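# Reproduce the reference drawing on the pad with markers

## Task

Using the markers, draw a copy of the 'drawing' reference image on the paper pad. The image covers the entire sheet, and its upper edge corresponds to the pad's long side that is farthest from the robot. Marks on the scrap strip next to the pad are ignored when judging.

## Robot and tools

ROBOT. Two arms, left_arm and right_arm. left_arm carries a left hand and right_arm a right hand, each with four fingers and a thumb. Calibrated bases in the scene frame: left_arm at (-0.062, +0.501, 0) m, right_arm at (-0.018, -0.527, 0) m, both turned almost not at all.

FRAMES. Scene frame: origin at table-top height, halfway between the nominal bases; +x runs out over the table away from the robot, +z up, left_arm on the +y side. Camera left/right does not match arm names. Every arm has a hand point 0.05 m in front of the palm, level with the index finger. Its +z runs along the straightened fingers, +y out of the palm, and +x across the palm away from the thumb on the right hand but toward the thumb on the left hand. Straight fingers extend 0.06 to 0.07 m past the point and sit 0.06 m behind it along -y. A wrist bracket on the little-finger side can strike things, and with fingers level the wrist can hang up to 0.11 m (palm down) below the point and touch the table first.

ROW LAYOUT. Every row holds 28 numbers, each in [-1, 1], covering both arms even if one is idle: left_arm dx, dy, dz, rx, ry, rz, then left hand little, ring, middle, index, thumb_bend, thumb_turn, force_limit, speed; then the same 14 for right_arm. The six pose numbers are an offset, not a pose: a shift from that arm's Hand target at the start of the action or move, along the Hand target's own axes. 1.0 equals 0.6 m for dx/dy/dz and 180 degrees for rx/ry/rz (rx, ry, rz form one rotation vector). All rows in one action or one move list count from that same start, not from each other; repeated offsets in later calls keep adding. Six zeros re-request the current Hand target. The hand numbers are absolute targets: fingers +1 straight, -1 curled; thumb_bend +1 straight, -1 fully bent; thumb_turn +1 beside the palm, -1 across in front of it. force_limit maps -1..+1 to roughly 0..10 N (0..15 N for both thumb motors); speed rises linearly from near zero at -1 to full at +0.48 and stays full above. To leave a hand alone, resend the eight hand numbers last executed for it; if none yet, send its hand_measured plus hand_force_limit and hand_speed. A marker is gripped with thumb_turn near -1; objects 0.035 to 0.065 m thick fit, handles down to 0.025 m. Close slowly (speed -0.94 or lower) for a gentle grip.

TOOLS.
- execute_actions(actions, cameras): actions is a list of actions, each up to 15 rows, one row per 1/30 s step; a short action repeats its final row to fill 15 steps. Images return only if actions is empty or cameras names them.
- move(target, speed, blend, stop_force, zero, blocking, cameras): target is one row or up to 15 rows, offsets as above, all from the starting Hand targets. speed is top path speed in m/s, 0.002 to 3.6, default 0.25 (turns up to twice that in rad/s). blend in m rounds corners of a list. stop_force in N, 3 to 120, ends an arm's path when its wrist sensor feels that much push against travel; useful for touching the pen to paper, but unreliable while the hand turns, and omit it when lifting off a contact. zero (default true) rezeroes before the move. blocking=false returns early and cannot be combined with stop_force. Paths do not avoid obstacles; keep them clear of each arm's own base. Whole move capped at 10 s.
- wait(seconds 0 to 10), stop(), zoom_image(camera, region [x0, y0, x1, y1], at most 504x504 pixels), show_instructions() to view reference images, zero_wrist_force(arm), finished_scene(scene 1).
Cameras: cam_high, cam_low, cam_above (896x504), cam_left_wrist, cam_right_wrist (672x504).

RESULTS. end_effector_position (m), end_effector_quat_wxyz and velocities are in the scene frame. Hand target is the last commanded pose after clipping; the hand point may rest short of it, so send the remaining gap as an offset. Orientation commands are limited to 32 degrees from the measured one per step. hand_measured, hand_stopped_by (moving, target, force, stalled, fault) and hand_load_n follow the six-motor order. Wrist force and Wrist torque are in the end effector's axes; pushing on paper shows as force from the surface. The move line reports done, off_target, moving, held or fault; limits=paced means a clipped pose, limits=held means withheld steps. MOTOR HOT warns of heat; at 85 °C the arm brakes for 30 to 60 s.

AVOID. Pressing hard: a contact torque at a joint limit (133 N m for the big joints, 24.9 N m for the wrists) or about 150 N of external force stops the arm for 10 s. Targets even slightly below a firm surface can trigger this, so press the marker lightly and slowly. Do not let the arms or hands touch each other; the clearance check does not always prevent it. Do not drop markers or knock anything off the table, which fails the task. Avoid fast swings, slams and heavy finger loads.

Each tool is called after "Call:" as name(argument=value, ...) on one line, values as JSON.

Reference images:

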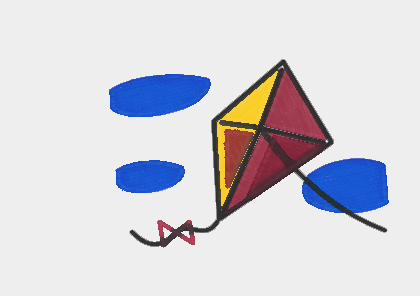

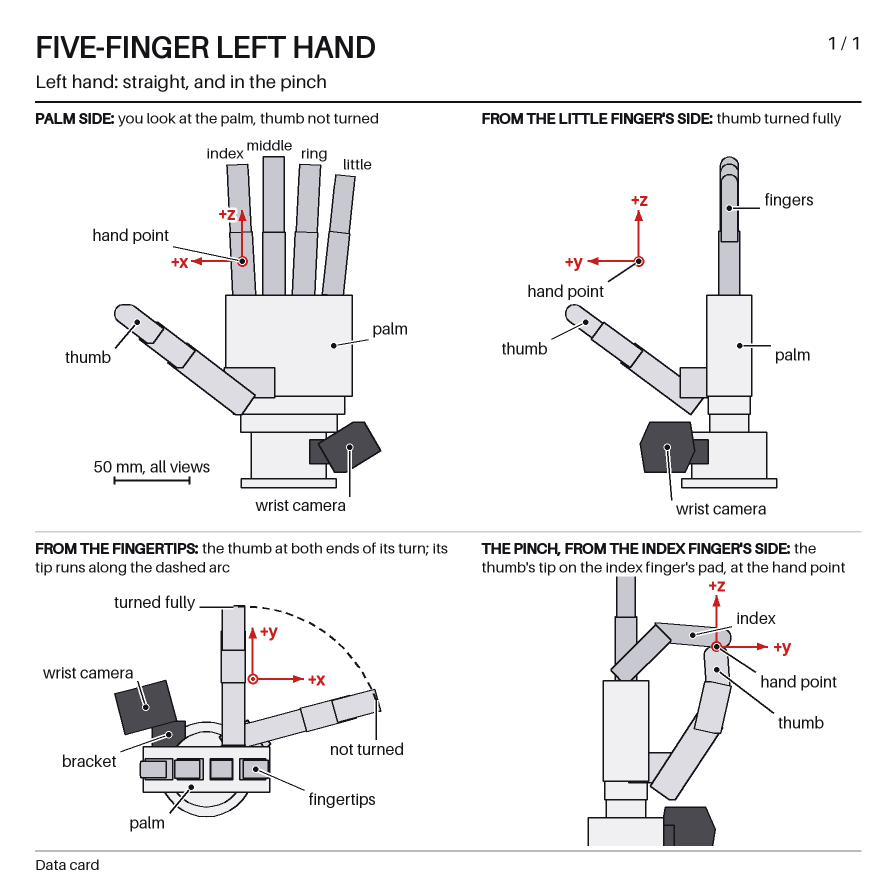

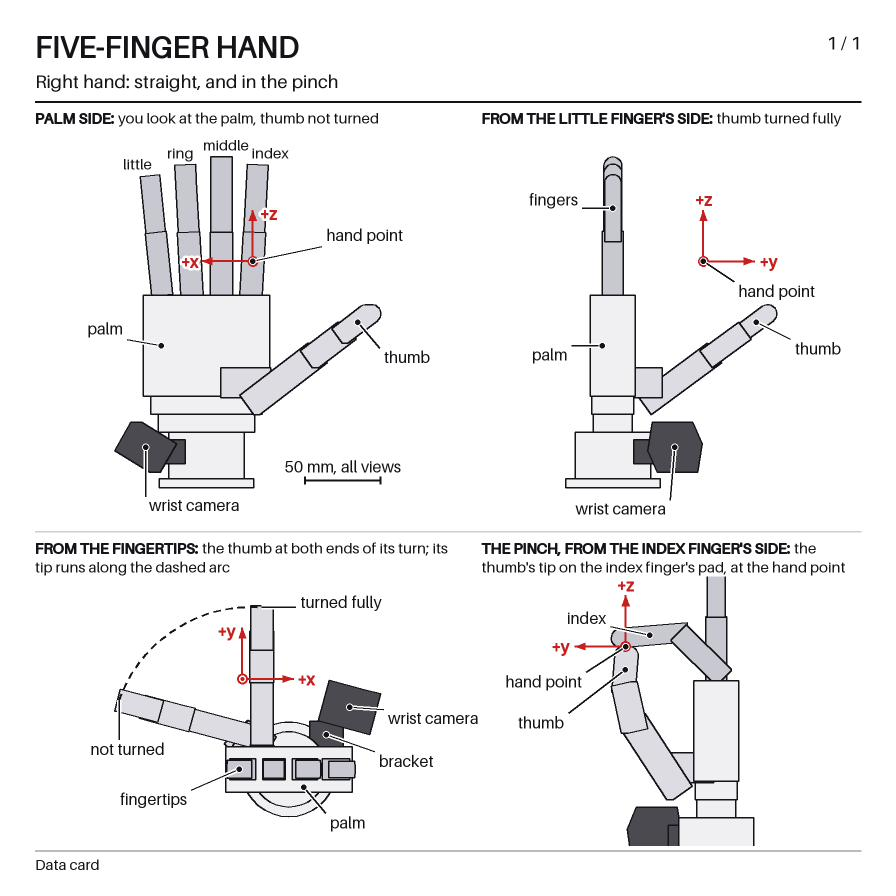

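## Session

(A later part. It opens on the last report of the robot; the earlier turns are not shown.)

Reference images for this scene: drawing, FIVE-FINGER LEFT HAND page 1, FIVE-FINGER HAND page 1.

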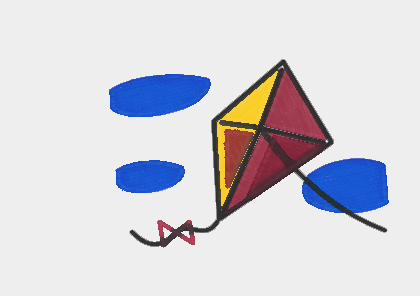

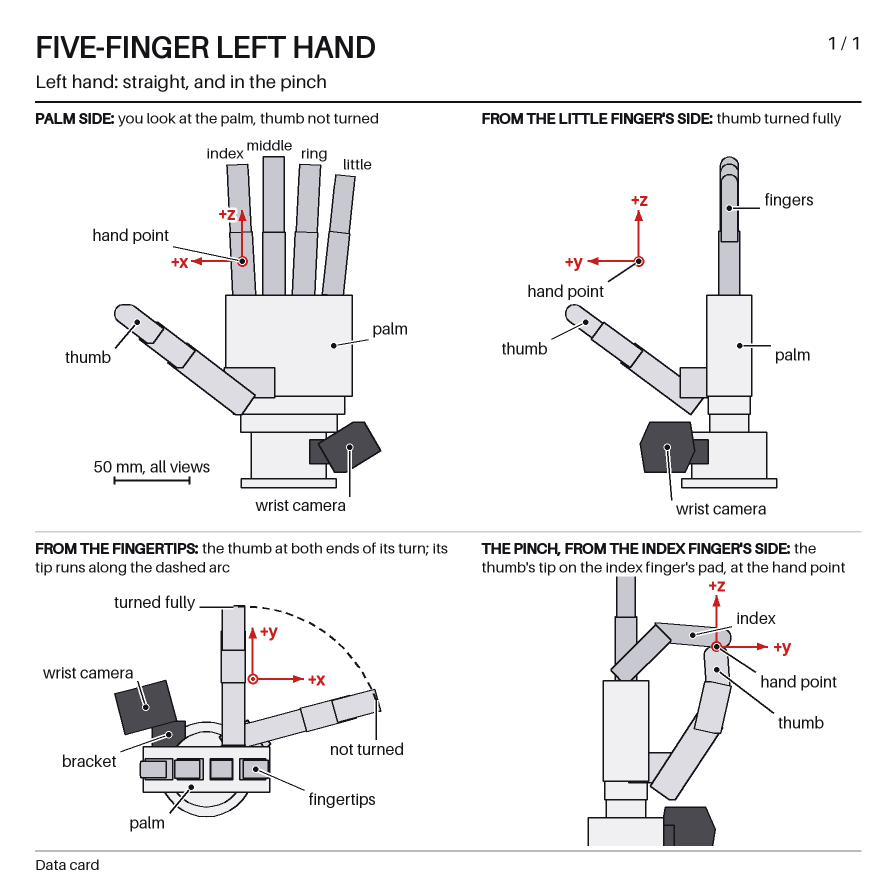

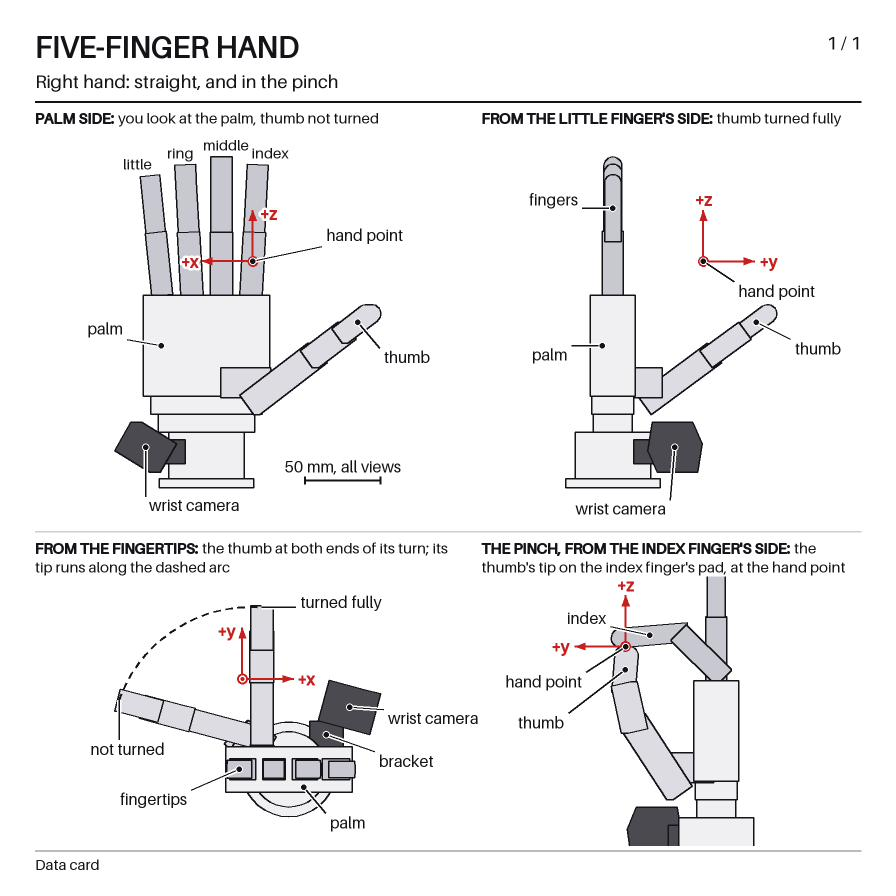

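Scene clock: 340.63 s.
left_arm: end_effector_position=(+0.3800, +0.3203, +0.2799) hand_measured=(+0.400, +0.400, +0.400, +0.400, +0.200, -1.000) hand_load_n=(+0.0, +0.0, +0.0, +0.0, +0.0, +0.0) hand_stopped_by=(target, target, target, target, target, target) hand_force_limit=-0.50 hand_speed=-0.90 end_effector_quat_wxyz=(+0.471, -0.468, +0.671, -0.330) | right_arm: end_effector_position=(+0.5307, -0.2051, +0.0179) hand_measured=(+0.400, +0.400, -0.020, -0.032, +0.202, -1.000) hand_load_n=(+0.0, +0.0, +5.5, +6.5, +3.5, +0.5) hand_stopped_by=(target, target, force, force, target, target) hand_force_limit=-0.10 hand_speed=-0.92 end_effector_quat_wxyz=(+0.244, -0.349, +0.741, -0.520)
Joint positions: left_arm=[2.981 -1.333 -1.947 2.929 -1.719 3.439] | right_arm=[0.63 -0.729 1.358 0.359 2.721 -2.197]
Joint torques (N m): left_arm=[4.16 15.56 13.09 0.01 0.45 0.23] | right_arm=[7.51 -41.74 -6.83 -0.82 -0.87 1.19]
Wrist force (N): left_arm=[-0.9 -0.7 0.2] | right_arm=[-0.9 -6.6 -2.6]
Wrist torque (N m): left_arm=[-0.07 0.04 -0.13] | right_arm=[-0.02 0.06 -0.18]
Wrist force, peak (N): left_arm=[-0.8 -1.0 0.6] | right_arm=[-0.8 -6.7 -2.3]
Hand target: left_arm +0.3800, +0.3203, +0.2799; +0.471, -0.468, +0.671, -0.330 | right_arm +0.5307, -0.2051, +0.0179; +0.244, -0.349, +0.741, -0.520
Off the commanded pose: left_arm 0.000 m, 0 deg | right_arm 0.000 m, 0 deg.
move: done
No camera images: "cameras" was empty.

Call:
move(target=[0,0,0,0,0,0,0.4,0.4,0.4,0.4,0.2,-1,-0.5,-0.9,0,-0.047,-0.0171,0,0,0,0.4,0.4,-0.45,-0.45,0.2,-1,-0.1,-0.92], speed=0.03, cameras=[])

Call:
move(target=[0,0,0,0,0,0,0.4,0.4,0.4,0.4,0.2,-1,-0.5,-0.9,0,-0.0783,-0.0285,0,0,0,0.4,0.4,-0.5,-0.5,0.2,-1,0.0,-0.92], speed=0.05, cameras=[])

Call:
move(target=[0,0,0,0,0,0,0.4,0.4,0.4,0.4,0.2,-1,-0.5,-0.9,0,0,0,0,0,0,-0.3,-0.3,-0.5,-0.5,0.2,-1,-0.88,-0.93], speed=0.05, cameras=["cam_right_wrist","cam_low","cam_high"])

Call:
zoom_image(camera="cam_low", region=[330, 200, 440, 300])

Call:
zoom_image(camera="cam_high", region=[330, 190, 470, 320])

Scene clock: 344.33 s.
left_arm: end_effector_position=(+0.3800, +0.3203, +0.2799) hand_measured=(+0.400, +0.400, +0.400, +0.400, +0.200, -1.000) hand_load_n=(+0.0, +0.0, +0.0, +0.0, +0.0, +0.0) hand_stopped_by=(target, target, target, target, target, target) hand_force_limit=-0.50 hand_speed=-0.90 end_effector_quat_wxyz=(+0.471, -0.468, +0.671, -0.330) | right_arm: end_effector_position=(+0.5307, -0.2051, +0.0479) hand_measured=(+0.400, +0.400, -0.020, -0.032, +0.202, -1.000) hand_load_n=(+0.0, +0.0, +5.0, +5.0, +5.5, +0.0) hand_stopped_by=(target, target, force, force, target, target) hand_force_limit=-0.10 hand_speed=-0.92 end_effector_quat_wxyz=(+0.244, -0.349, +0.741, -0.520)
Joint positions: left_arm=[2.981 -1.333 -1.947 2.929 -1.719 3.439] | right_arm=[0.63 -0.77 1.345 0.413 2.721 -2.197]
Joint torques (N m): left_arm=[4.33 15.04 13.26 0.05 0.52 0.07] | right_arm=[8.49 -56.78 -26.7 4.51 1.74 2]
Wrist force (N): left_arm=[-1.0 -0.7 0.3] | right_arm=[-0.4 0.2 -0.1]
Wrist torque (N m): left_arm=[-0.08 0.06 -0.14] | right_arm=[0.06 -0.01 -0.09]
Wrist force, peak (N): left_arm=[-1.1 -1.1 0.8] | right_arm=[-1.1 -6.7 -2.4]
Hand target: left_arm +0.3800, +0.3203, +0.2799; +0.471, -0.468, +0.671, -0.330 | right_arm +0.5307, -0.2051, +0.0480; +0.244, -0.349, +0.741, -0.520
Off the commanded pose: left_arm 0.000 m, 0 deg | right_arm 0.000 m, 0 deg.
move: done
No camera images: "cameras" was empty.

Scene clock: 345.73 s.
left_arm: end_effector_position=(+0.3800, +0.3203, +0.2799) hand_measured=(+0.400, +0.400, +0.400, +0.400, +0.200, -1.000) hand_load_n=(+0.0, +0.0, +0.0, +0.0, +0.0, +0.0) hand_stopped_by=(target, target, target, target, target, target) hand_force_limit=-0.50 hand_speed=-0.90 end_effector_quat_wxyz=(+0.471, -0.468, +0.671, -0.330) | right_arm: end_effector_position=(+0.5307, -0.2050, +0.0979) hand_measured=(+0.400, +0.400, -0.020, -0.038, +0.202, -1.000) hand_load_n=(+0.0, +0.0, +5.0, +6.5, +6.5, -1.0) hand_stopped_by=(target, target, force, force, target, target) hand_force_limit=0.00 hand_speed=-0.92 end_effector_quat_wxyz=(+0.244, -0.349, +0.741, -0.520)
Joint positions: left_arm=[2.981 -1.333 -1.947 2.929 -1.719 3.439] | right_arm=[0.63 -0.83 1.312 0.507 2.721 -2.197]
Joint torques (N m): left_arm=[3.4 16 12.84 0.16 0.35 0.1] | right_arm=[8.11 -55.6 -28.61 4.47 2.1 2.05]
Wrist force (N): left_arm=[-0.8 -0.8 0.6] | right_arm=[-0.2 0.4 -0.1]
Wrist torque (N m): left_arm=[-0.11 0.05 -0.14] | right_arm=[0.09 -0.03 -0.08]
Wrist force, peak (N): left_arm=[-1.4 -0.8 0.7] | right_arm=[-0.3 0.8 0.1]
Hand target: left_arm +0.3800, +0.3203, +0.2799; +0.471, -0.468, +0.671, -0.330 | right_arm +0.5307, -0.2050, +0.0979; +0.244, -0.349, +0.741, -0.520
Off the commanded pose: left_arm 0.000 m, 0 deg | right_arm 0.000 m, 0 deg.
move: done
No camera images: "cameras" was empty.

Scene clock: 348.50 s.
left_arm: end_effector_position=(+0.3800, +0.3203, +0.2799) hand_measured=(+0.400, +0.400, +0.400, +0.400, +0.200, -1.000) hand_load_n=(+0.0, +0.0, +0.0, +0.0, +0.0, +0.0) hand_stopped_by=(target, target, target, target, target, target) hand_force_limit=-0.50 hand_speed=-0.90 end_effector_quat_wxyz=(+0.471, -0.468, +0.671, -0.330) | right_arm: end_effector_position=(+0.5307, -0.2050, +0.0979) hand_measured=(-0.092, -0.020, -0.020, -0.038, +0.202, -1.000) hand_load_n=(+1.0, +0.0, +4.0, +7.0, +6.5, +0.0) hand_stopped_by=(force, force, force, force, target, target) hand_force_limit=-0.88 hand_speed=-0.93 end_effector_quat_wxyz=(+0.244, -0.349, +0.741, -0.520)
Joint positions: left_arm=[2.981 -1.333 -1.947 2.929 -1.719 3.439] | right_arm=[0.63 -0.831 1.312 0.507 2.721 -2.197]
Joint torques (N m): left_arm=[4.29 15.8 13.56 0.19 0.33 0.08] | right_arm=[7.21 -55.39 -27.62 4.45 2.06 1.8]
Wrist force (N): left_arm=[-0.6 -0.7 0.4] | right_arm=[-0.2 0.3 -0.1]
Wrist torque (N m): left_arm=[-0.08 0.02 -0.13] | right_arm=[0.07 -0.02 -0.08]
Wrist force, peak (N): left_arm=[-1.2 -1.2 0.5] | right_arm=[-0.5 0.4 -0.4]
Hand target: left_arm +0.3800, +0.3203, +0.2799; +0.471, -0.468, +0.671, -0.330 | right_arm +0.5307, -0.2050, +0.0979; +0.244, -0.349, +0.741, -0.520
Off the commanded pose: left_arm 0.000 m, 0 deg | right_arm 0.000 m, 0 deg.
move: done
Images, in order (width x height): cam_high 896x504, cam_low 896x504, cam_right_wrist 672x504.

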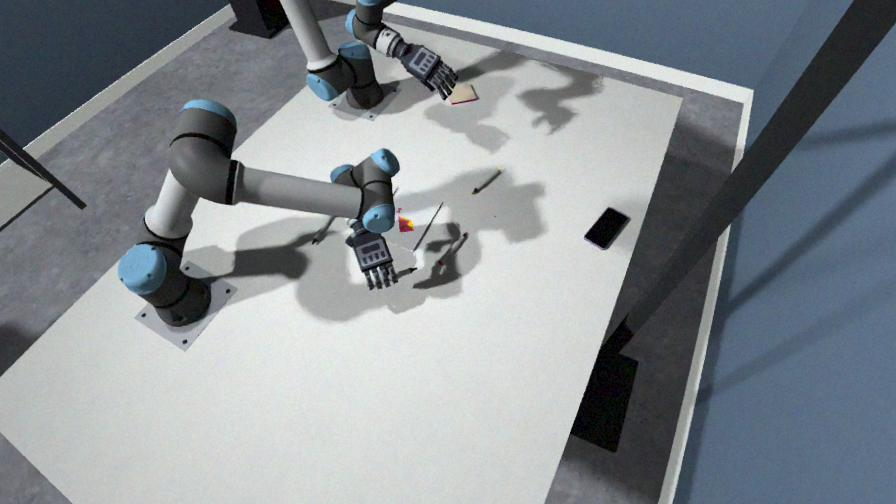

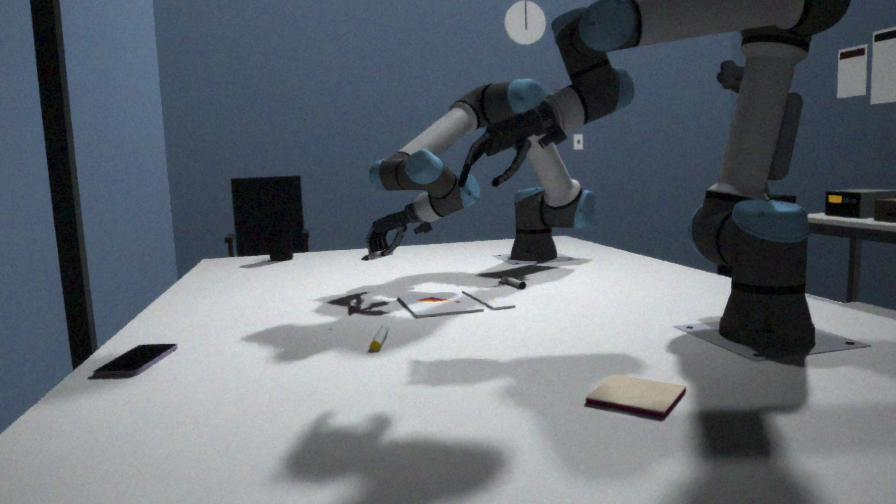

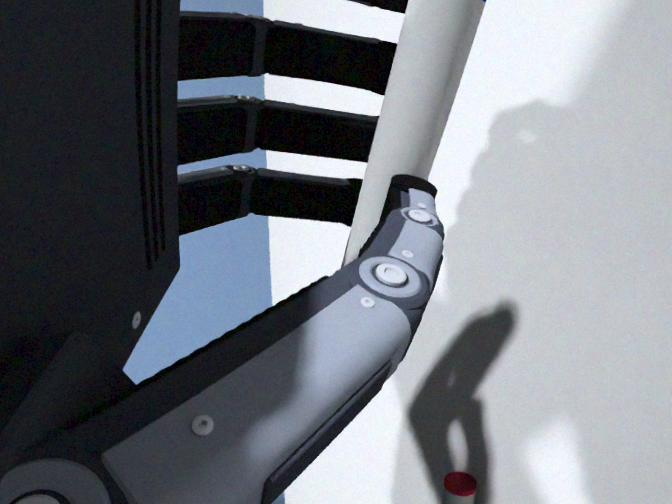

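Scaled by 4.582 from the camera's 896x504 image, which has a finer 1280x720 frame.

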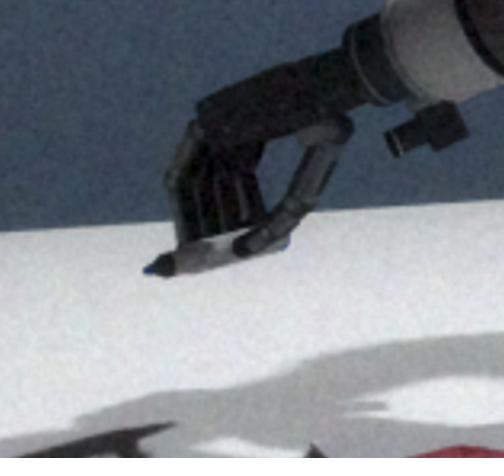

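Scaled by 3.600 from the camera's 896x504 image, which has a finer 1280x720 frame.

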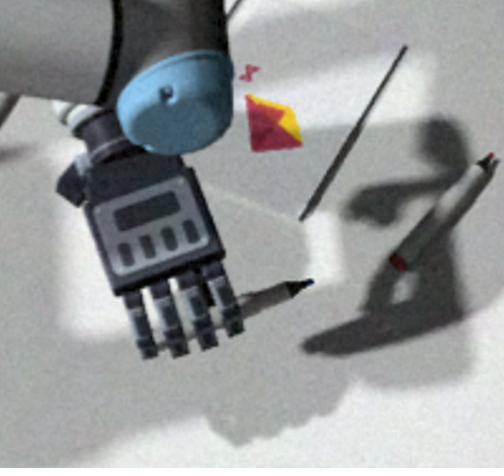

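Call:
move(target=[0,0,0,0,0,0,0.4,0.4,0.4,0.4,0.2,-1,-0.5,-0.9,-0.1568,0.0928,-0.3142,0.2032,-0.368,-0.6309,-0.3,-0.3,-0.5,-0.5,0.2,-1,-0.88,-0.93], speed=0.2, cameras=["cam_above","cam_low"])

Call:
zoom_image(camera="cam_above", region=[430, 230, 550, 350])

Call:
zoom_image(camera="cam_low", region=[370, 210, 500, 330])

Scene clock: 355.90 s.
left_arm: end_effector_position=(+0.3800, +0.3203, +0.2799) hand_measured=(+0.400, +0.400, +0.400, +0.400, +0.200, -1.000) hand_load_n=(+0.0, +0.0, +0.0, +0.0, +0.0, +0.0) hand_stopped_by=(target, target, target, target, target, target) hand_force_limit=-0.50 hand_speed=-0.90 end_effector_quat_wxyz=(+0.471, -0.468, +0.671, -0.330) | right_arm: end_effector_position=(+0.4395, -0.0074, +0.1098) hand_measured=(-0.092, -0.020, -0.020, -0.038, +0.202, -1.000) hand_load_n=(+1.5, +0.0, +4.0, +7.0, +7.0, +0.0) hand_stopped_by=(force, force, force, force, target, target) hand_force_limit=-0.88 hand_speed=-0.93 end_effector_quat_wxyz=(-0.110, +0.875, +0.234, +0.408)
Joint positions: left_arm=[2.981 -1.333 -1.947 2.929 -1.719 3.439] | right_arm=[0.802 -0.961 1.33 0.349 1.789 -4.524]
Joint torques (N m): left_arm=[3.7 15.34 13.31 0.28 0.26 0.08] | right_arm=[8.57 -38.64 -30.38 3.31 -1.34 -2.78]
Wrist force (N): left_arm=[-0.8 -0.9 0.6] | right_arm=[-1.2 -0.8 0.2]
Wrist torque (N m): left_arm=[-0.13 0.05 -0.13] | right_arm=[-0.03 -0.06 -0.03]
Wrist force, peak (N): left_arm=[-1.4 -1.0 0.7] | right_arm=[-1.5 -1.0 0.3]
Hand target: left_arm +0.3800, +0.3203, +0.2799; +0.471, -0.468, +0.671, -0.330 | right_arm +0.4395, -0.0074, +0.1098; -0.110, +0.875, +0.234, +0.408
Off the commanded pose: left_arm 0.000 m, 0 deg | right_arm 0.000 m, 0 deg.
move: done
Images, in order (width x height): cam_low 896x504, cam_above 896x504.

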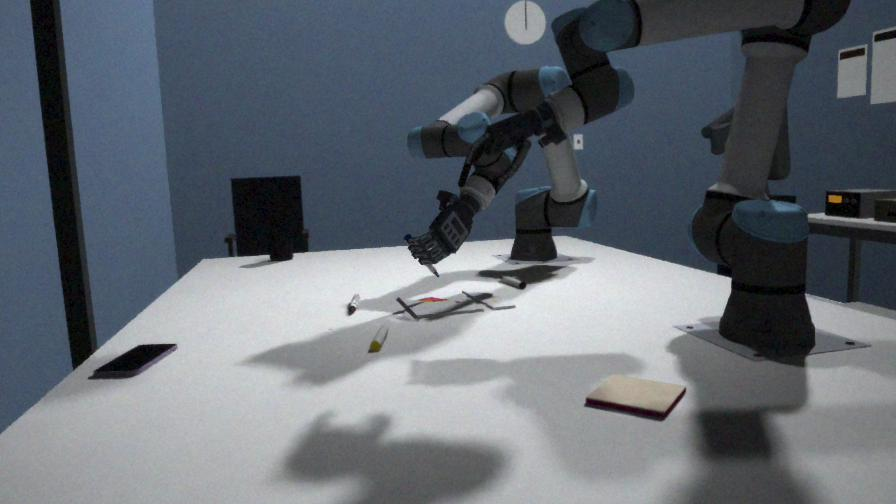

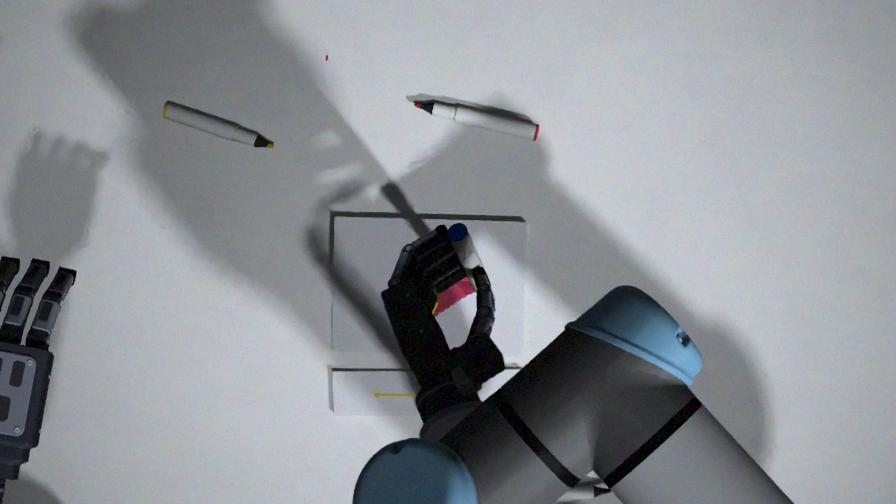

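Scaled by 4.200 from the camera's 896x504 image, which has a finer 1280x720 frame.

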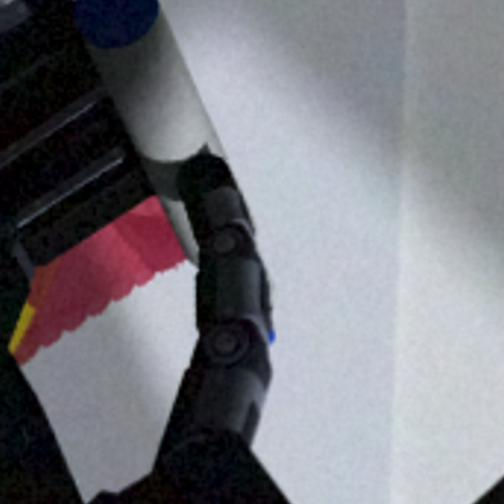

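Scaled by 3.877 from the camera's 896x504 image, which has a finer 1280x720 frame.

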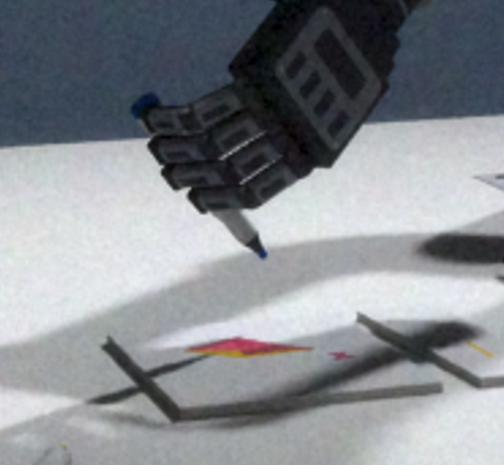

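Call:
move(target=[0,0,0,0,0,0,0.4,0.4,0.4,0.4,0.2,-1,-0.5,-0.9,-0.05617,0,0.04714,0,0,0,-0.3,-0.3,-0.5,-0.5,0.2,-1,-0.88,-0.93], speed=0.08, cameras=["cam_low","cam_above"])

Call:
zoom_image(camera="cam_low", region=[390, 250, 480, 320])

Call:
zoom_image(camera="cam_above", region=[430, 230, 550, 350])

Scene clock: 357.43 s.
left_arm: end_effector_position=(+0.3800, +0.3203, +0.2799) hand_measured=(+0.400, +0.400, +0.400, +0.400, +0.200, -1.000) hand_load_n=(+0.0, +0.0, +0.0, +0.0, +0.0, +0.0) hand_stopped_by=(target, target, target, target, target, target) hand_force_limit=-0.50 hand_speed=-0.90 end_effector_quat_wxyz=(+0.471, -0.468, +0.671, -0.330) | right_arm: end_effector_position=(+0.4395, -0.0074, +0.0659) hand_measured=(-0.092, -0.020, -0.020, -0.038, +0.202, -1.000) hand_load_n=(+1.0, +0.0, +4.0, +7.0, +6.5, +0.0) hand_stopped_by=(force, force, force, force, target, target) hand_force_limit=-0.88 hand_speed=-0.93 end_effector_quat_wxyz=(-0.110, +0.875, +0.234, +0.408)
Joint positions: left_arm=[2.981 -1.333 -1.947 2.929 -1.719 3.439] | right_arm=[0.802 -0.918 1.38 0.256 1.789 -4.524]
Joint torques (N m): left_arm=[4.11 16.21 13.48 0.44 0.27 0.09] | right_arm=[6.84 -39.41 -9.13 -2.26 -0.1 -0.6]
Wrist force (N): left_arm=[-1.0 -1.2 1.0] | right_arm=[-1.3 -0.8 0.5]
Wrist torque (N m): left_arm=[-0.19 0.08 -0.13] | right_arm=[-0.05 -0.04 -0.05]
Wrist force, peak (N): left_arm=[-1.0 -1.2 1.0] | right_arm=[-1.9 -0.7 0.7]
Hand target: left_arm +0.3800, +0.3203, +0.2799; +0.471, -0.468, +0.671, -0.330 | right_arm +0.4395, -0.0074, +0.0658; -0.110, +0.875, +0.234, +0.408
Off the commanded pose: left_arm 0.000 m, 0 deg | right_arm 0.000 m, 0 deg.
move: done
Images, in order (width x height): cam_low 896x504, cam_above 896x504.

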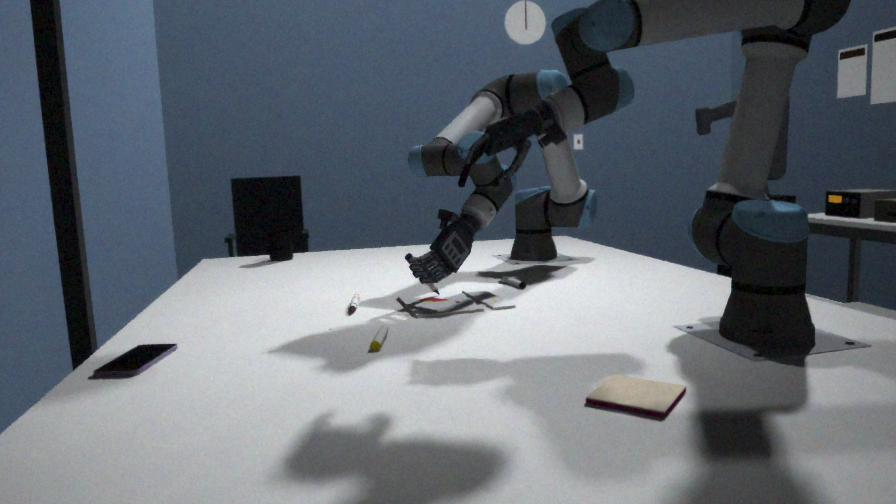

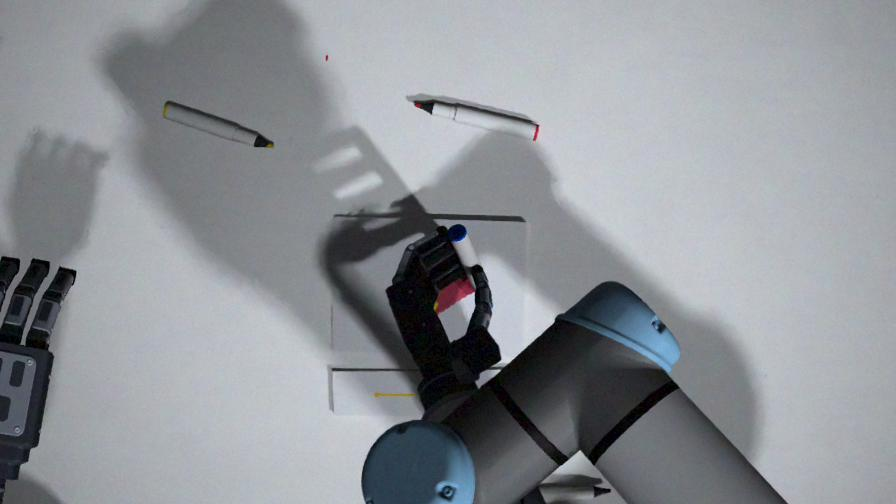

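Scaled by 5.600 from the camera's 896x504 image, which has a finer 1280x720 frame.

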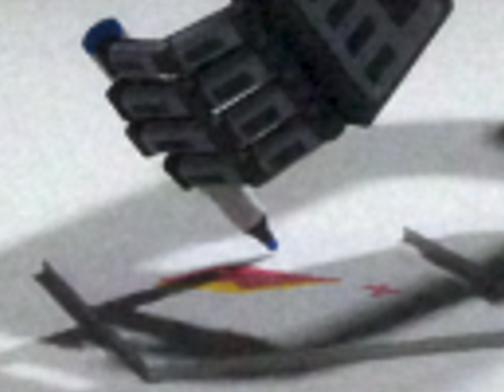

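Scaled by 4.200 from the camera's 896x504 image, which has a finer 1280x720 frame.

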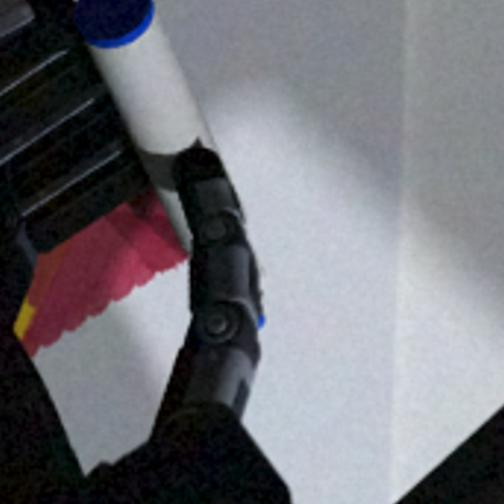

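Call:
move(target=[0,0,0,0,0,0,0.4,0.4,0.4,0.4,0.2,-1,-0.5,-0.9,-0.00255,0,0.00214,0,0,0,-0.3,-0.3,-0.5,-0.5,0.2,-1,-0.88,-0.93], speed=0.03, cameras=[])

Scene clock: 358.37 s.
left_arm: end_effector_position=(+0.3800, +0.3203, +0.2799) hand_measured=(+0.400, +0.400, +0.400, +0.400, +0.200, -1.000) hand_load_n=(+0.0, -0.5, +0.0, +0.0, +0.0, +0.0) hand_stopped_by=(target, target, target, target, target, target) hand_force_limit=-0.50 hand_speed=-0.90 end_effector_quat_wxyz=(+0.471, -0.468, +0.671, -0.330) | right_arm: end_effector_position=(+0.4395, -0.0074, +0.0638) hand_measured=(-0.092, -0.020, -0.020, -0.038, +0.202, -1.000) hand_load_n=(+1.5, +0.5, +4.0, +6.5, +6.5, -0.5) hand_stopped_by=(force, force, force, force, target, target) hand_force_limit=-0.88 hand_speed=-0.93 end_effector_quat_wxyz=(-0.110, +0.875, +0.234, +0.408)
Joint positions: left_arm=[2.981 -1.333 -1.947 2.929 -1.719 3.439] | right_arm=[0.802 -0.916 1.382 0.252 1.789 -4.524]
Joint torques (N m): left_arm=[3.34 15.27 13.9 0.38 0.28 0.03] | right_arm=[4.74 -39.07 -9.14 -2.1 -1.26 -2.35]
Wrist force (N): left_arm=[-0.9 -0.7 0.2] | right_arm=[-0.8 -0.6 0.0]
Wrist torque (N m): left_arm=[-0.07 0.05 -0.14] | right_arm=[-0.01 -0.03 -0.05]
Wrist force, peak (N): left_arm=[-1.0 -1.1 0.7] | right_arm=[-1.5 -0.8 0.5]
Hand target: left_arm +0.3800, +0.3203, +0.2799; +0.471, -0.468, +0.671, -0.330 | right_arm +0.4395, -0.0074, +0.0638; -0.110, +0.875, +0.234, +0.408
Off the commanded pose: left_arm 0.000 m, 0 deg | right_arm 0.000 m, 0 deg.
move: done
No camera images: "cameras" was empty.

Call:
move(target=[0,0,0,0,0,0,0.4,0.4,0.4,0.4,0.2,-1,-0.5,-0.9,-0.00026,0,0.00021,0,0,0,-0.3,-0.3,-0.5,-0.5,0.2,-1,-0.88,-0.93], speed=0.03, cameras=[])

Scene clock: 359.30 s.
left_arm: end_effector_position=(+0.3800, +0.3203, +0.2799) hand_measured=(+0.400, +0.400, +0.400, +0.400, +0.200, -1.000) hand_load_n=(+0.0, +0.0, +0.0, +0.0, +0.0, +0.0) hand_stopped_by=(target, target, target, target, target, target) hand_force_limit=-0.50 hand_speed=-0.90 end_effector_quat_wxyz=(+0.471, -0.468, +0.671, -0.330) | right_arm: end_effector_position=(+0.4395, -0.0074, +0.0636) hand_measured=(-0.092, -0.020, -0.020, -0.038, +0.202, -1.000) hand_load_n=(+1.5, +0.5, +4.0, +6.5, +7.0, -0.5) hand_stopped_by=(force, force, force, force, target, target) hand_force_limit=-0.88 hand_speed=-0.93 end_effector_quat_wxyz=(-0.110, +0.875, +0.234, +0.408)
Joint positions: left_arm=[2.981 -1.333 -1.947 2.929 -1.719 3.439] | right_arm=[0.802 -0.916 1.382 0.252 1.789 -4.524]
Joint torques (N m): left_arm=[3.32 15.18 13.8 0.34 0.23 0.07] | right_arm=[4.57 -38.8 -9.55 -2.08 -1.09 -1.97]
Wrist force (N): left_arm=[-1.0 -1.0 0.7] | right_arm=[0.0 -0.8 -0.3]
Wrist torque (N m): left_arm=[-0.15 0.08 -0.14] | right_arm=[-0.04 -0.03 -0.07]
Wrist force, peak (N): left_arm=[-1.2 -1.1 0.6] | right_arm=[-0.6 -0.9 -0.3]
Hand target: left_arm +0.3800, +0.3203, +0.2799; +0.471, -0.468, +0.671, -0.330 | right_arm +0.4395, -0.0074, +0.0636; -0.110, +0.875, +0.234, +0.408
Off the commanded pose: left_arm 0.000 m, 0 deg | right_arm 0.000 m, 0 deg.
move: done
No camera images: "cameras" was empty.

Call:
move(target=[[0,0,0,0,0,0,0.4,0.4,0.4,0.4,0.2,-1,-0.5,-0.9,0.0128,0,-0.0107,0,0,0,-0.3,-0.3,-0.5,-0.5,0.2,-1,-0.88,-0.93],[0,0,0,0,0,0,0.4,0.4,0.4,0.4,0.2,-1,-0.5,-0.9,-0.0607,0.2387,-0.2797,0,0,0,-0.3,-0.3,-0.5,-0.5,0.2,-1,-0.88,-0.93]], speed=0.2, blend=[0.005, 0], cameras=["cam_above"])

Call:
zoom_image(camera="cam_above", region=[430, 240, 530, 340])

Scene clock: 361.57 s.
left_arm: end_effector_position=(+0.3800, +0.3203, +0.2799) hand_measured=(+0.400, +0.400, +0.400, +0.400, +0.200, -1.000) hand_load_n=(+0.0, +0.0, +0.0, +0.0, +0.0, +0.0) hand_stopped_by=(target, target, target, target, target, target) hand_force_limit=-0.50 hand_speed=-0.90 end_effector_quat_wxyz=(+0.471, -0.468, +0.671, -0.330) | right_arm: end_effector_position=(+0.3795, -0.2074, +0.1434) hand_measured=(-0.092, -0.020, -0.020, -0.038, +0.202, -1.000) hand_load_n=(+1.0, +0.0, +4.0, +7.0, +6.5, +0.0) hand_stopped_by=(force, force, force, force, target, target) hand_force_limit=-0.88 hand_speed=-0.93 end_effector_quat_wxyz=(-0.110, +0.875, +0.234, +0.408)
Joint positions: left_arm=[2.981 -1.333 -1.947 2.929 -1.719 3.439] | right_arm=[0.531 -1.454 1.932 0.22 1.582 -4.702]
Joint torques (N m): left_arm=[2.81 15.47 13.31 0.43 0.26 0.05] | right_arm=[-7.8 -31.61 -8.5 3.36 -1.45 -2.66]
Wrist force (N): left_arm=[-0.9 -0.8 0.6] | right_arm=[-1.1 -1.0 0.7]
Wrist torque (N m): left_arm=[-0.11 0.06 -0.15] | right_arm=[-0.08 -0.09 -0.04]
Wrist force, peak (N): left_arm=[-1.1 -1.1 0.7] | right_arm=[-2.0 -0.6 0.9]
Hand target: left_arm +0.3800, +0.3203, +0.2799; +0.471, -0.468, +0.671, -0.330 | right_arm +0.3795, -0.2074, +0.1434; -0.110, +0.875, +0.234, +0.408
Off the commanded pose: left_arm 0.000 m, 0 deg | right_arm 0.000 m, 0 deg.
move: done
Images, in order (width x height): cam_above 896x504.

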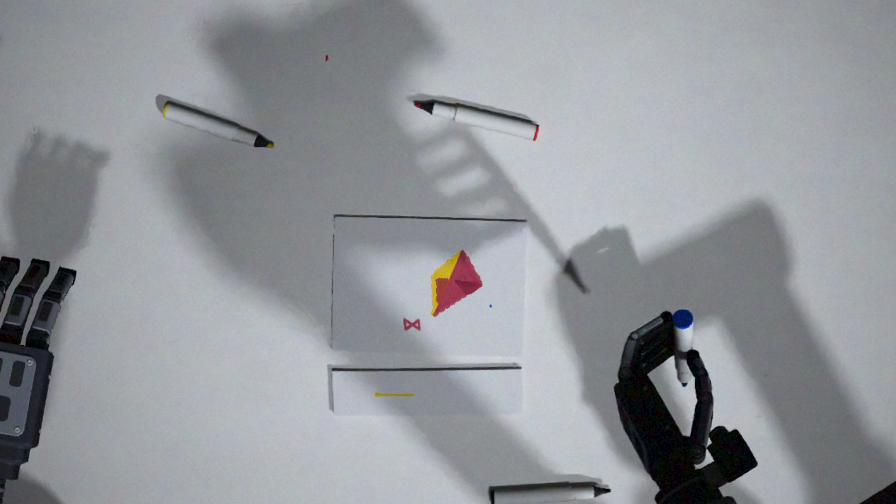

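Scaled by 5.040 from the camera's 896x504 image, which has a finer 1280x720 frame.

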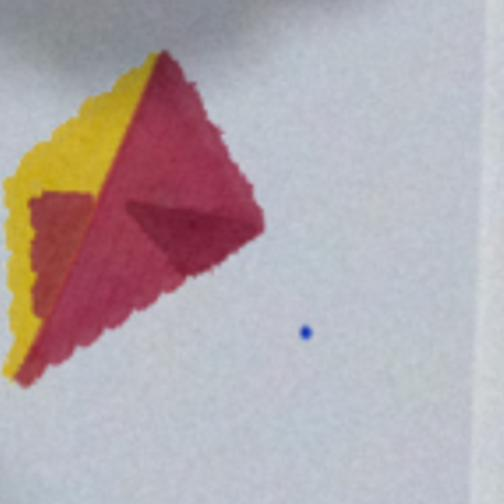

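Call:
move(target=[0,0,0,0,0,0,0.4,0.4,0.4,0.4,0.2,-1,-0.5,-0.9,0.0897,-0.2387,0.288,0,0,0,-0.3,-0.3,-0.5,-0.5,0.2,-1,-0.88,-0.93], speed=0.25, cameras=[])

Scene clock: 364.90 s.
left_arm: end_effector_position=(+0.3800, +0.3203, +0.2799) hand_measured=(+0.400, +0.400, +0.400, +0.400, +0.200, -1.000) hand_load_n=(+0.0, +0.0, +0.0, +0.0, +0.0, +0.0) hand_stopped_by=(target, target, target, target, target, target) hand_force_limit=-0.50 hand_speed=-0.90 end_effector_quat_wxyz=(+0.471, -0.468, +0.671, -0.330) | right_arm: end_effector_position=(+0.4525, +0.0001, +0.0738) hand_measured=(-0.092, -0.020, -0.020, -0.038, +0.202, -1.000) hand_load_n=(+1.0, +0.0, +4.0, +7.0, +7.0, +0.0) hand_stopped_by=(force, force, force, force, target, target) hand_force_limit=-0.88 hand_speed=-0.93 end_effector_quat_wxyz=(-0.110, +0.875, +0.234, +0.408)
Joint positions: left_arm=[2.981 -1.333 -1.947 2.929 -1.719 3.439] | right_arm=[0.795 -0.898 1.322 0.293 1.783 -4.529]
Joint torques (N m): left_arm=[3.1 15.38 13.54 0.44 0.17 0.05] | right_arm=[7.41 -41.56 -29.78 3.16 1.25 1.98]
Wrist force (N): left_arm=[-0.7 -1.0 0.5] | right_arm=[-1.3 -0.8 0.3]
Wrist torque (N m): left_arm=[-0.13 0.03 -0.12] | right_arm=[-0.03 -0.04 -0.17]
Wrist force, peak (N): left_arm=[-1.0 -1.3 0.5] | right_arm=[-1.3 -1.8 1.3]
Hand target: left_arm +0.3800, +0.3203, +0.2799; +0.471, -0.468, +0.671, -0.330 | right_arm +0.4525, +0.0001, +0.0737; -0.110, +0.875, +0.234, +0.408
Off the commanded pose: left_arm 0.000 m, 0 deg | right_arm 0.000 m, 0 deg.
move: done
No camera images: "cameras" was empty.

Call:
move(target=[[0,0,0,0,0,0,0.4,0.4,0.4,0.4,0.2,-1,-0.5,-0.9,-0.0129,0,0.01082,0,0,0,-0.3,-0.3,-0.5,-0.5,0.2,-1,-0.88,-0.93],[0,0,0,0,0,0,0.4,0.4,0.4,0.4,0.2,-1,-0.5,-0.9,-0.02331,0.0315,-0.00158,0,0,0,-0.3,-0.3,-0.5,-0.5,0.2,-1,-0.88,-0.93],[0,0,0,0,0,0,0.4,0.4,0.4,0.4,0.2,-1,-0.5,-0.9,-0.0273,0.03628,-0.00633,0,0,0,-0.3,-0.3,-0.5,-0.5,0.2,-1,-0.88,-0.93],[0,0,0,0,0,0,0.4,0.4,0.4,0.4,0.2,-1,-0.5,-0.9,-0.01285,-0.00745,0.01088,0,0,0,-0.3,-0.3,-0.5,-0.5,0.2,-1,-0.88,-0.93],[0,0,0,0,0,0,0.4,0.4,0.4,0.4,0.2,-1,-0.5,-0.9,-0.01316,-0.0138,0.01051,0,0,0,-0.3,-0.3,-0.5,-0.5,0.2,-1,-0.88,-0.93],[0,0,0,0,0,0,0.4,0.4,0.4,0.4,0.2,-1,-0.5,-0.9,-0.02925,0.0349,-0.00866,0,0,0,-0.3,-0.3,-0.5,-0.5,0.2,-1,-0.88,-0.93],[0,0,0,0,0,0,0.4,0.4,0.4,0.4,0.2,-1,-0.5,-0.9,-0.03123,0.0336,-0.01102,0,0,0,-0.3,-0.3,-0.5,-0.5,0.2,-1,-0.88,-0.93],[0,0,0,0,0,0,0.4,0.4,0.4,0.4,0.2,-1,-0.5,-0.9,-0.01397,-0.01865,0.00955,0,0,0,-0.3,-0.3,-0.5,-0.5,0.2,-1,-0.88,-0.93],[0,0,0,0,0,0,0.4,0.4,0.4,0.4,0.2,-1,-0.5,-0.9,-0.01496,-0.02292,0.00836,0,0,0,-0.3,-0.3,-0.5,-0.5,0.2,-1,-0.88,-0.93]], speed=0.06, cameras=["cam_above"])

Call:
zoom_image(camera="cam_above", region=[440, 240, 540, 340])

Scene clock: 372.10 s.
left_arm: end_effector_position=(+0.3800, +0.3203, +0.2799) hand_measured=(+0.400, +0.400, +0.400, +0.400, +0.200, -1.000) hand_load_n=(+0.0, +0.0, +0.0, +0.0, +0.0, +0.0) hand_stopped_by=(target, target, target, target, target, target) hand_force_limit=-0.50 hand_speed=-0.90 end_effector_quat_wxyz=(+0.471, -0.468, +0.671, -0.330) | right_arm: end_effector_position=(+0.4440, +0.0110, +0.0637) hand_measured=(-0.092, -0.020, -0.020, -0.038, +0.202, -1.000) hand_load_n=(+1.0, +0.5, +4.0, +6.0, +7.0, -1.0) hand_stopped_by=(force, force, force, force, target, target) hand_force_limit=-0.88 hand_speed=-0.93 end_effector_quat_wxyz=(-0.110, +0.875, +0.234, +0.408)
Joint positions: left_arm=[2.981 -1.333 -1.947 2.929 -1.719 3.439] | right_arm=[0.819 -0.875 1.31 0.285 1.802 -4.513]
Joint torques (N m): left_arm=[3.07 14.64 13.6 0.65 0.16 0] | right_arm=[8.51 -40.2 -28.68 3.2 1.15 2.03]
Wrist force (N): left_arm=[-1.0 -0.7 0.3] | right_arm=[-0.6 -0.6 -0.2]
Wrist torque (N m): left_arm=[-0.09 0.06 -0.14] | right_arm=[-0.05 -0.07 -0.19]
Wrist force, peak (N): left_arm=[-1.1 -1.1 0.8] | right_arm=[-1.5 -0.9 0.4]
Hand target: left_arm +0.3800, +0.3203, +0.2799; +0.471, -0.468, +0.671, -0.330 | right_arm +0.4440, +0.0111, +0.0637; -0.110, +0.875, +0.234, +0.408
Off the commanded pose: left_arm 0.000 m, 0 deg | right_arm 0.000 m, 0 deg.
move: done
Images, in order (width x height): cam_above 896x504.

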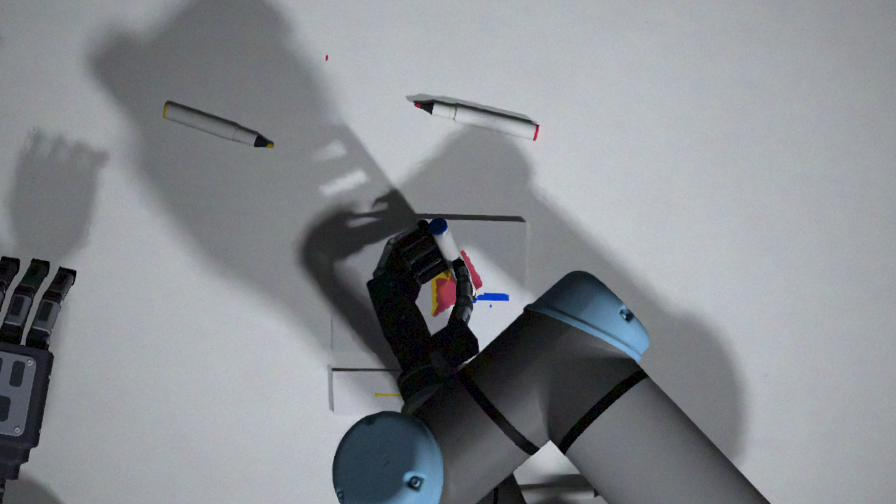

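Scaled by 5.040 from the camera's 896x504 image, which has a finer 1280x720 frame.

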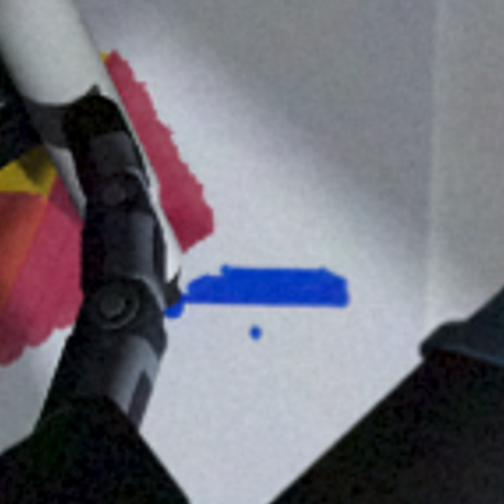

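Call:
move(target=[[0,0,0,0,0,0,0.4,0.4,0.4,0.4,0.2,-1,-0.5,-0.9,-0.01822,0.05514,-0.02171,0,0,0,-0.3,-0.3,-0.5,-0.5,0.2,-1,-0.88,-0.93],[0,0,0,0,0,0,0.4,0.4,0.4,0.4,0.2,-1,-0.5,-0.9,-0.0202,0.05384,-0.02406,0,0,0,-0.3,-0.3,-0.5,-0.5,0.2,-1,-0.88,-0.93],[0,0,0,0,0,0,0.4,0.4,0.4,0.4,0.2,-1,-0.5,-0.9,-0.00125,-0.00353,-0.00148,0,0,0,-0.3,-0.3,-0.5,-0.5,0.2,-1,-0.88,-0.93],[0,0,0,0,0,0,0.4,0.4,0.4,0.4,0.2,-1,-0.5,-0.9,-0.00276,-0.00623,-0.00329,0,0,0,-0.3,-0.3,-0.5,-0.5,0.2,-1,-0.88,-0.93],[0,0,0,0,0,0,0.4,0.4,0.4,0.4,0.2,-1,-0.5,-0.9,-0.0221,0.05232,-0.02634,0,0,0,-0.3,-0.3,-0.5,-0.5,0.2,-1,-0.88,-0.93],[0,0,0,0,0,0,0.4,0.4,0.4,0.4,0.2,-1,-0.5,-0.9,-0.02409,0.05101,-0.0287,0,0,0,-0.3,-0.3,-0.5,-0.5,0.2,-1,-0.88,-0.93],[0,0,0,0,0,0,0.4,0.4,0.4,0.4,0.2,-1,-0.5,-0.9,-0.00442,-0.0085,-0.00527,0,0,0,-0.3,-0.3,-0.5,-0.5,0.2,-1,-0.88,-0.93],[0,0,0,0,0,0,0.4,0.4,0.4,0.4,0.2,-1,-0.5,-0.9,-0.00653,-0.00943,-0.00777,0,0,0,-0.3,-0.3,-0.5,-0.5,0.2,-1,-0.88,-0.93],[0,0,0,0,0,0,0.4,0.4,0.4,0.4,0.2,-1,-0.5,-0.9,-0.02605,0.04964,-0.03103,0,0,0,-0.3,-0.3,-0.5,-0.5,0.2,-1,-0.88,-0.93]], speed=0.06, cameras=[])

Scene clock: 378.80 s.
left_arm: end_effector_position=(+0.3800, +0.3203, +0.2799) hand_measured=(+0.400, +0.400, +0.400, +0.400, +0.200, -1.000) hand_load_n=(+0.0, +0.0, +0.0, +0.0, +0.0, +0.0) hand_stopped_by=(target, target, target, target, target, target) hand_force_limit=-0.50 hand_speed=-0.90 end_effector_quat_wxyz=(+0.471, -0.468, +0.671, -0.330) | right_arm: end_effector_position=(+0.4378, -0.0268, +0.0636) hand_measured=(-0.092, -0.020, -0.020, -0.038, +0.202, -1.000) hand_load_n=(+1.5, +0.5, +4.5, +6.0, +7.0, -0.5) hand_stopped_by=(force, force, force, force, target, target) hand_force_limit=-0.88 hand_speed=-0.93 end_effector_quat_wxyz=(-0.110, +0.875, +0.234, +0.408)
Joint positions: left_arm=[2.981 -1.333 -1.947 2.929 -1.719 3.439] | right_arm=[0.779 -0.955 1.449 0.221 1.772 -4.54]
Joint torques (N m): left_arm=[3.06 14.89 12.83 0.76 0.07 -0.13] | right_arm=[-7.42 -51.86 -8.95 -2.43 -1.38 -2.54]
Wrist force (N): left_arm=[-1.0 -0.8 0.4] | right_arm=[-0.5 -0.9 -0.1]
Wrist torque (N m): left_arm=[-0.10 0.07 -0.14] | right_arm=[-0.03 -0.06 -0.03]
Wrist force, peak (N): left_arm=[-1.0 -1.3 0.7] | right_arm=[-0.4 -1.6 -0.3]
Hand target: left_arm +0.3800, +0.3203, +0.2799; +0.471, -0.468, +0.671, -0.330 | right_arm +0.4378, -0.0269, +0.0636; -0.110, +0.875, +0.234, +0.408
Off the commanded pose: left_arm 0.000 m, 0 deg | right_arm 0.000 m, 0 deg.
move: done
No camera images: "cameras" was empty.

Call:
move(target=[[0,0,0,0,0,0,0.4,0.4,0.4,0.4,0.2,-1,-0.5,-0.9,-0.00197,-0.0013,-0.00236,0,0,0,-0.3,-0.3,-0.5,-0.5,0.2,-1,-0.88,-0.93],[0,0,0,0,0,0,0.4,0.4,0.4,0.4,0.2,-1,-0.5,-0.9,0.01708,-0.05896,0.02035,0,0,0,-0.3,-0.3,-0.5,-0.5,0.2,-1,-0.88,-0.93],[0,0,0,0,0,0,0.4,0.4,0.4,0.4,0.2,-1,-0.5,-0.9,0.01402,-0.05701,0.0167,0,0,0,-0.3,-0.3,-0.5,-0.5,0.2,-1,-0.88,-0.93],[0,0,0,0,0,0,0.4,0.4,0.4,0.4,0.2,-1,-0.5,-0.9,-0.00393,-0.00268,-0.00469,0,0,0,-0.3,-0.3,-0.5,-0.5,0.2,-1,-0.88,-0.93],[0,0,0,0,0,0,0.4,0.4,0.4,0.4,0.2,-1,-0.5,-0.9,-0.00583,-0.0042,-0.00696,0,0,0,-0.3,-0.3,-0.5,-0.5,0.2,-1,-0.88,-0.93],[0,0,0,0,0,0,0.4,0.4,0.4,0.4,0.2,-1,-0.5,-0.9,0.01058,-0.05386,0.0126,0,0,0,-0.3,-0.3,-0.5,-0.5,0.2,-1,-0.88,-0.93],[0,0,0,0,0,0,0.4,0.4,0.4,0.4,0.2,-1,-0.5,-0.9,0.00622,-0.04797,0.00741,0,0,0,-0.3,-0.3,-0.5,-0.5,0.2,-1,-0.88,-0.93],[0,0,0,0,0,0,0.4,0.4,0.4,0.4,0.2,-1,-0.5,-0.9,-0.0048,-0.01462,-0.00572,0,0,0,-0.3,-0.3,-0.5,-0.5,0.2,-1,-0.88,-0.93],[0,0,0,0,0,0,0.4,0.4,0.4,0.4,0.2,-1,-0.5,-0.9,0.02073,-0.01462,-0.02715,0,0,0,-0.3,-0.3,-0.5,-0.5,0.2,-1,-0.88,-0.93]], speed=0.06, cameras=["cam_above"])

Call:
zoom_image(camera="cam_above", region=[440, 240, 540, 340])

Scene clock: 385.13 s.
left_arm: end_effector_position=(+0.3800, +0.3203, +0.2799) hand_measured=(+0.400, +0.400, +0.400, +0.400, +0.200, -1.000) hand_load_n=(+0.0, +0.0, +0.0, +0.0, +0.5, +0.0) hand_stopped_by=(target, target, target, target, target, target) hand_force_limit=-0.50 hand_speed=-0.90 end_effector_quat_wxyz=(+0.471, -0.468, +0.671, -0.330) | right_arm: end_effector_position=(+0.4295, -0.0215, +0.0836) hand_measured=(-0.092, -0.020, -0.020, -0.038, +0.202, -1.000) hand_load_n=(+0.5, +0.5, +4.5, +7.0, +6.5, +0.0) hand_stopped_by=(force, force, force, force, target, target) hand_force_limit=-0.88 hand_speed=-0.93 end_effector_quat_wxyz=(-0.110, +0.875, +0.234, +0.408)
Joint positions: left_arm=[2.981 -1.333 -1.947 2.929 -1.719 3.439] | right_arm=[0.798 -0.975 1.427 0.266 1.785 -4.528]
Joint torques (N m): left_arm=[1.99 14.51 13.46 0.92 0 -0.23] | right_arm=[-7.27 -51.36 -29.36 3.03 -0.99 -1.3]
Wrist force (N): left_arm=[-0.7 -0.7 0.6] | right_arm=[-1.4 -0.8 0.2]
Wrist torque (N m): left_arm=[-0.11 0.03 -0.12] | right_arm=[-0.04 -0.02 -0.05]
Wrist force, peak (N): left_arm=[-1.3 -0.8 0.8] | right_arm=[-1.6 -0.9 0.6]
Hand target: left_arm +0.3800, +0.3203, +0.2799; +0.471, -0.468, +0.671, -0.330 | right_arm +0.4295, -0.0215, +0.0836; -0.110, +0.875, +0.234, +0.408
Off the commanded pose: left_arm 0.000 m, 0 deg | right_arm 0.000 m, 0 deg.
move: done
Images, in order (width x height): cam_above 896x504.

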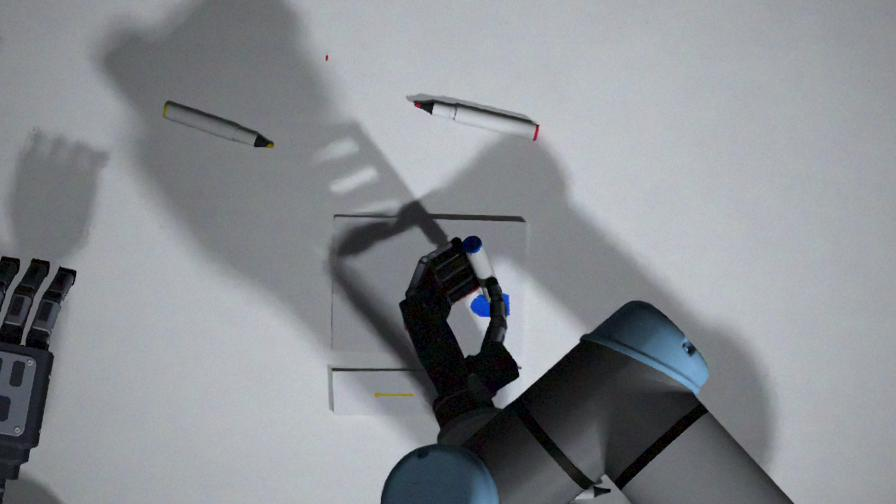

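Scaled by 5.040 from the camera's 896x504 image, which has a finer 1280x720 frame.

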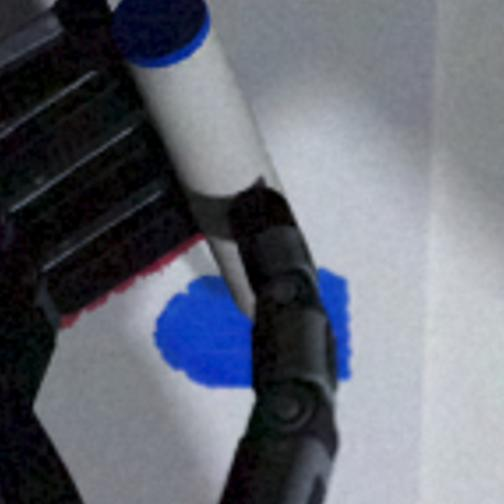

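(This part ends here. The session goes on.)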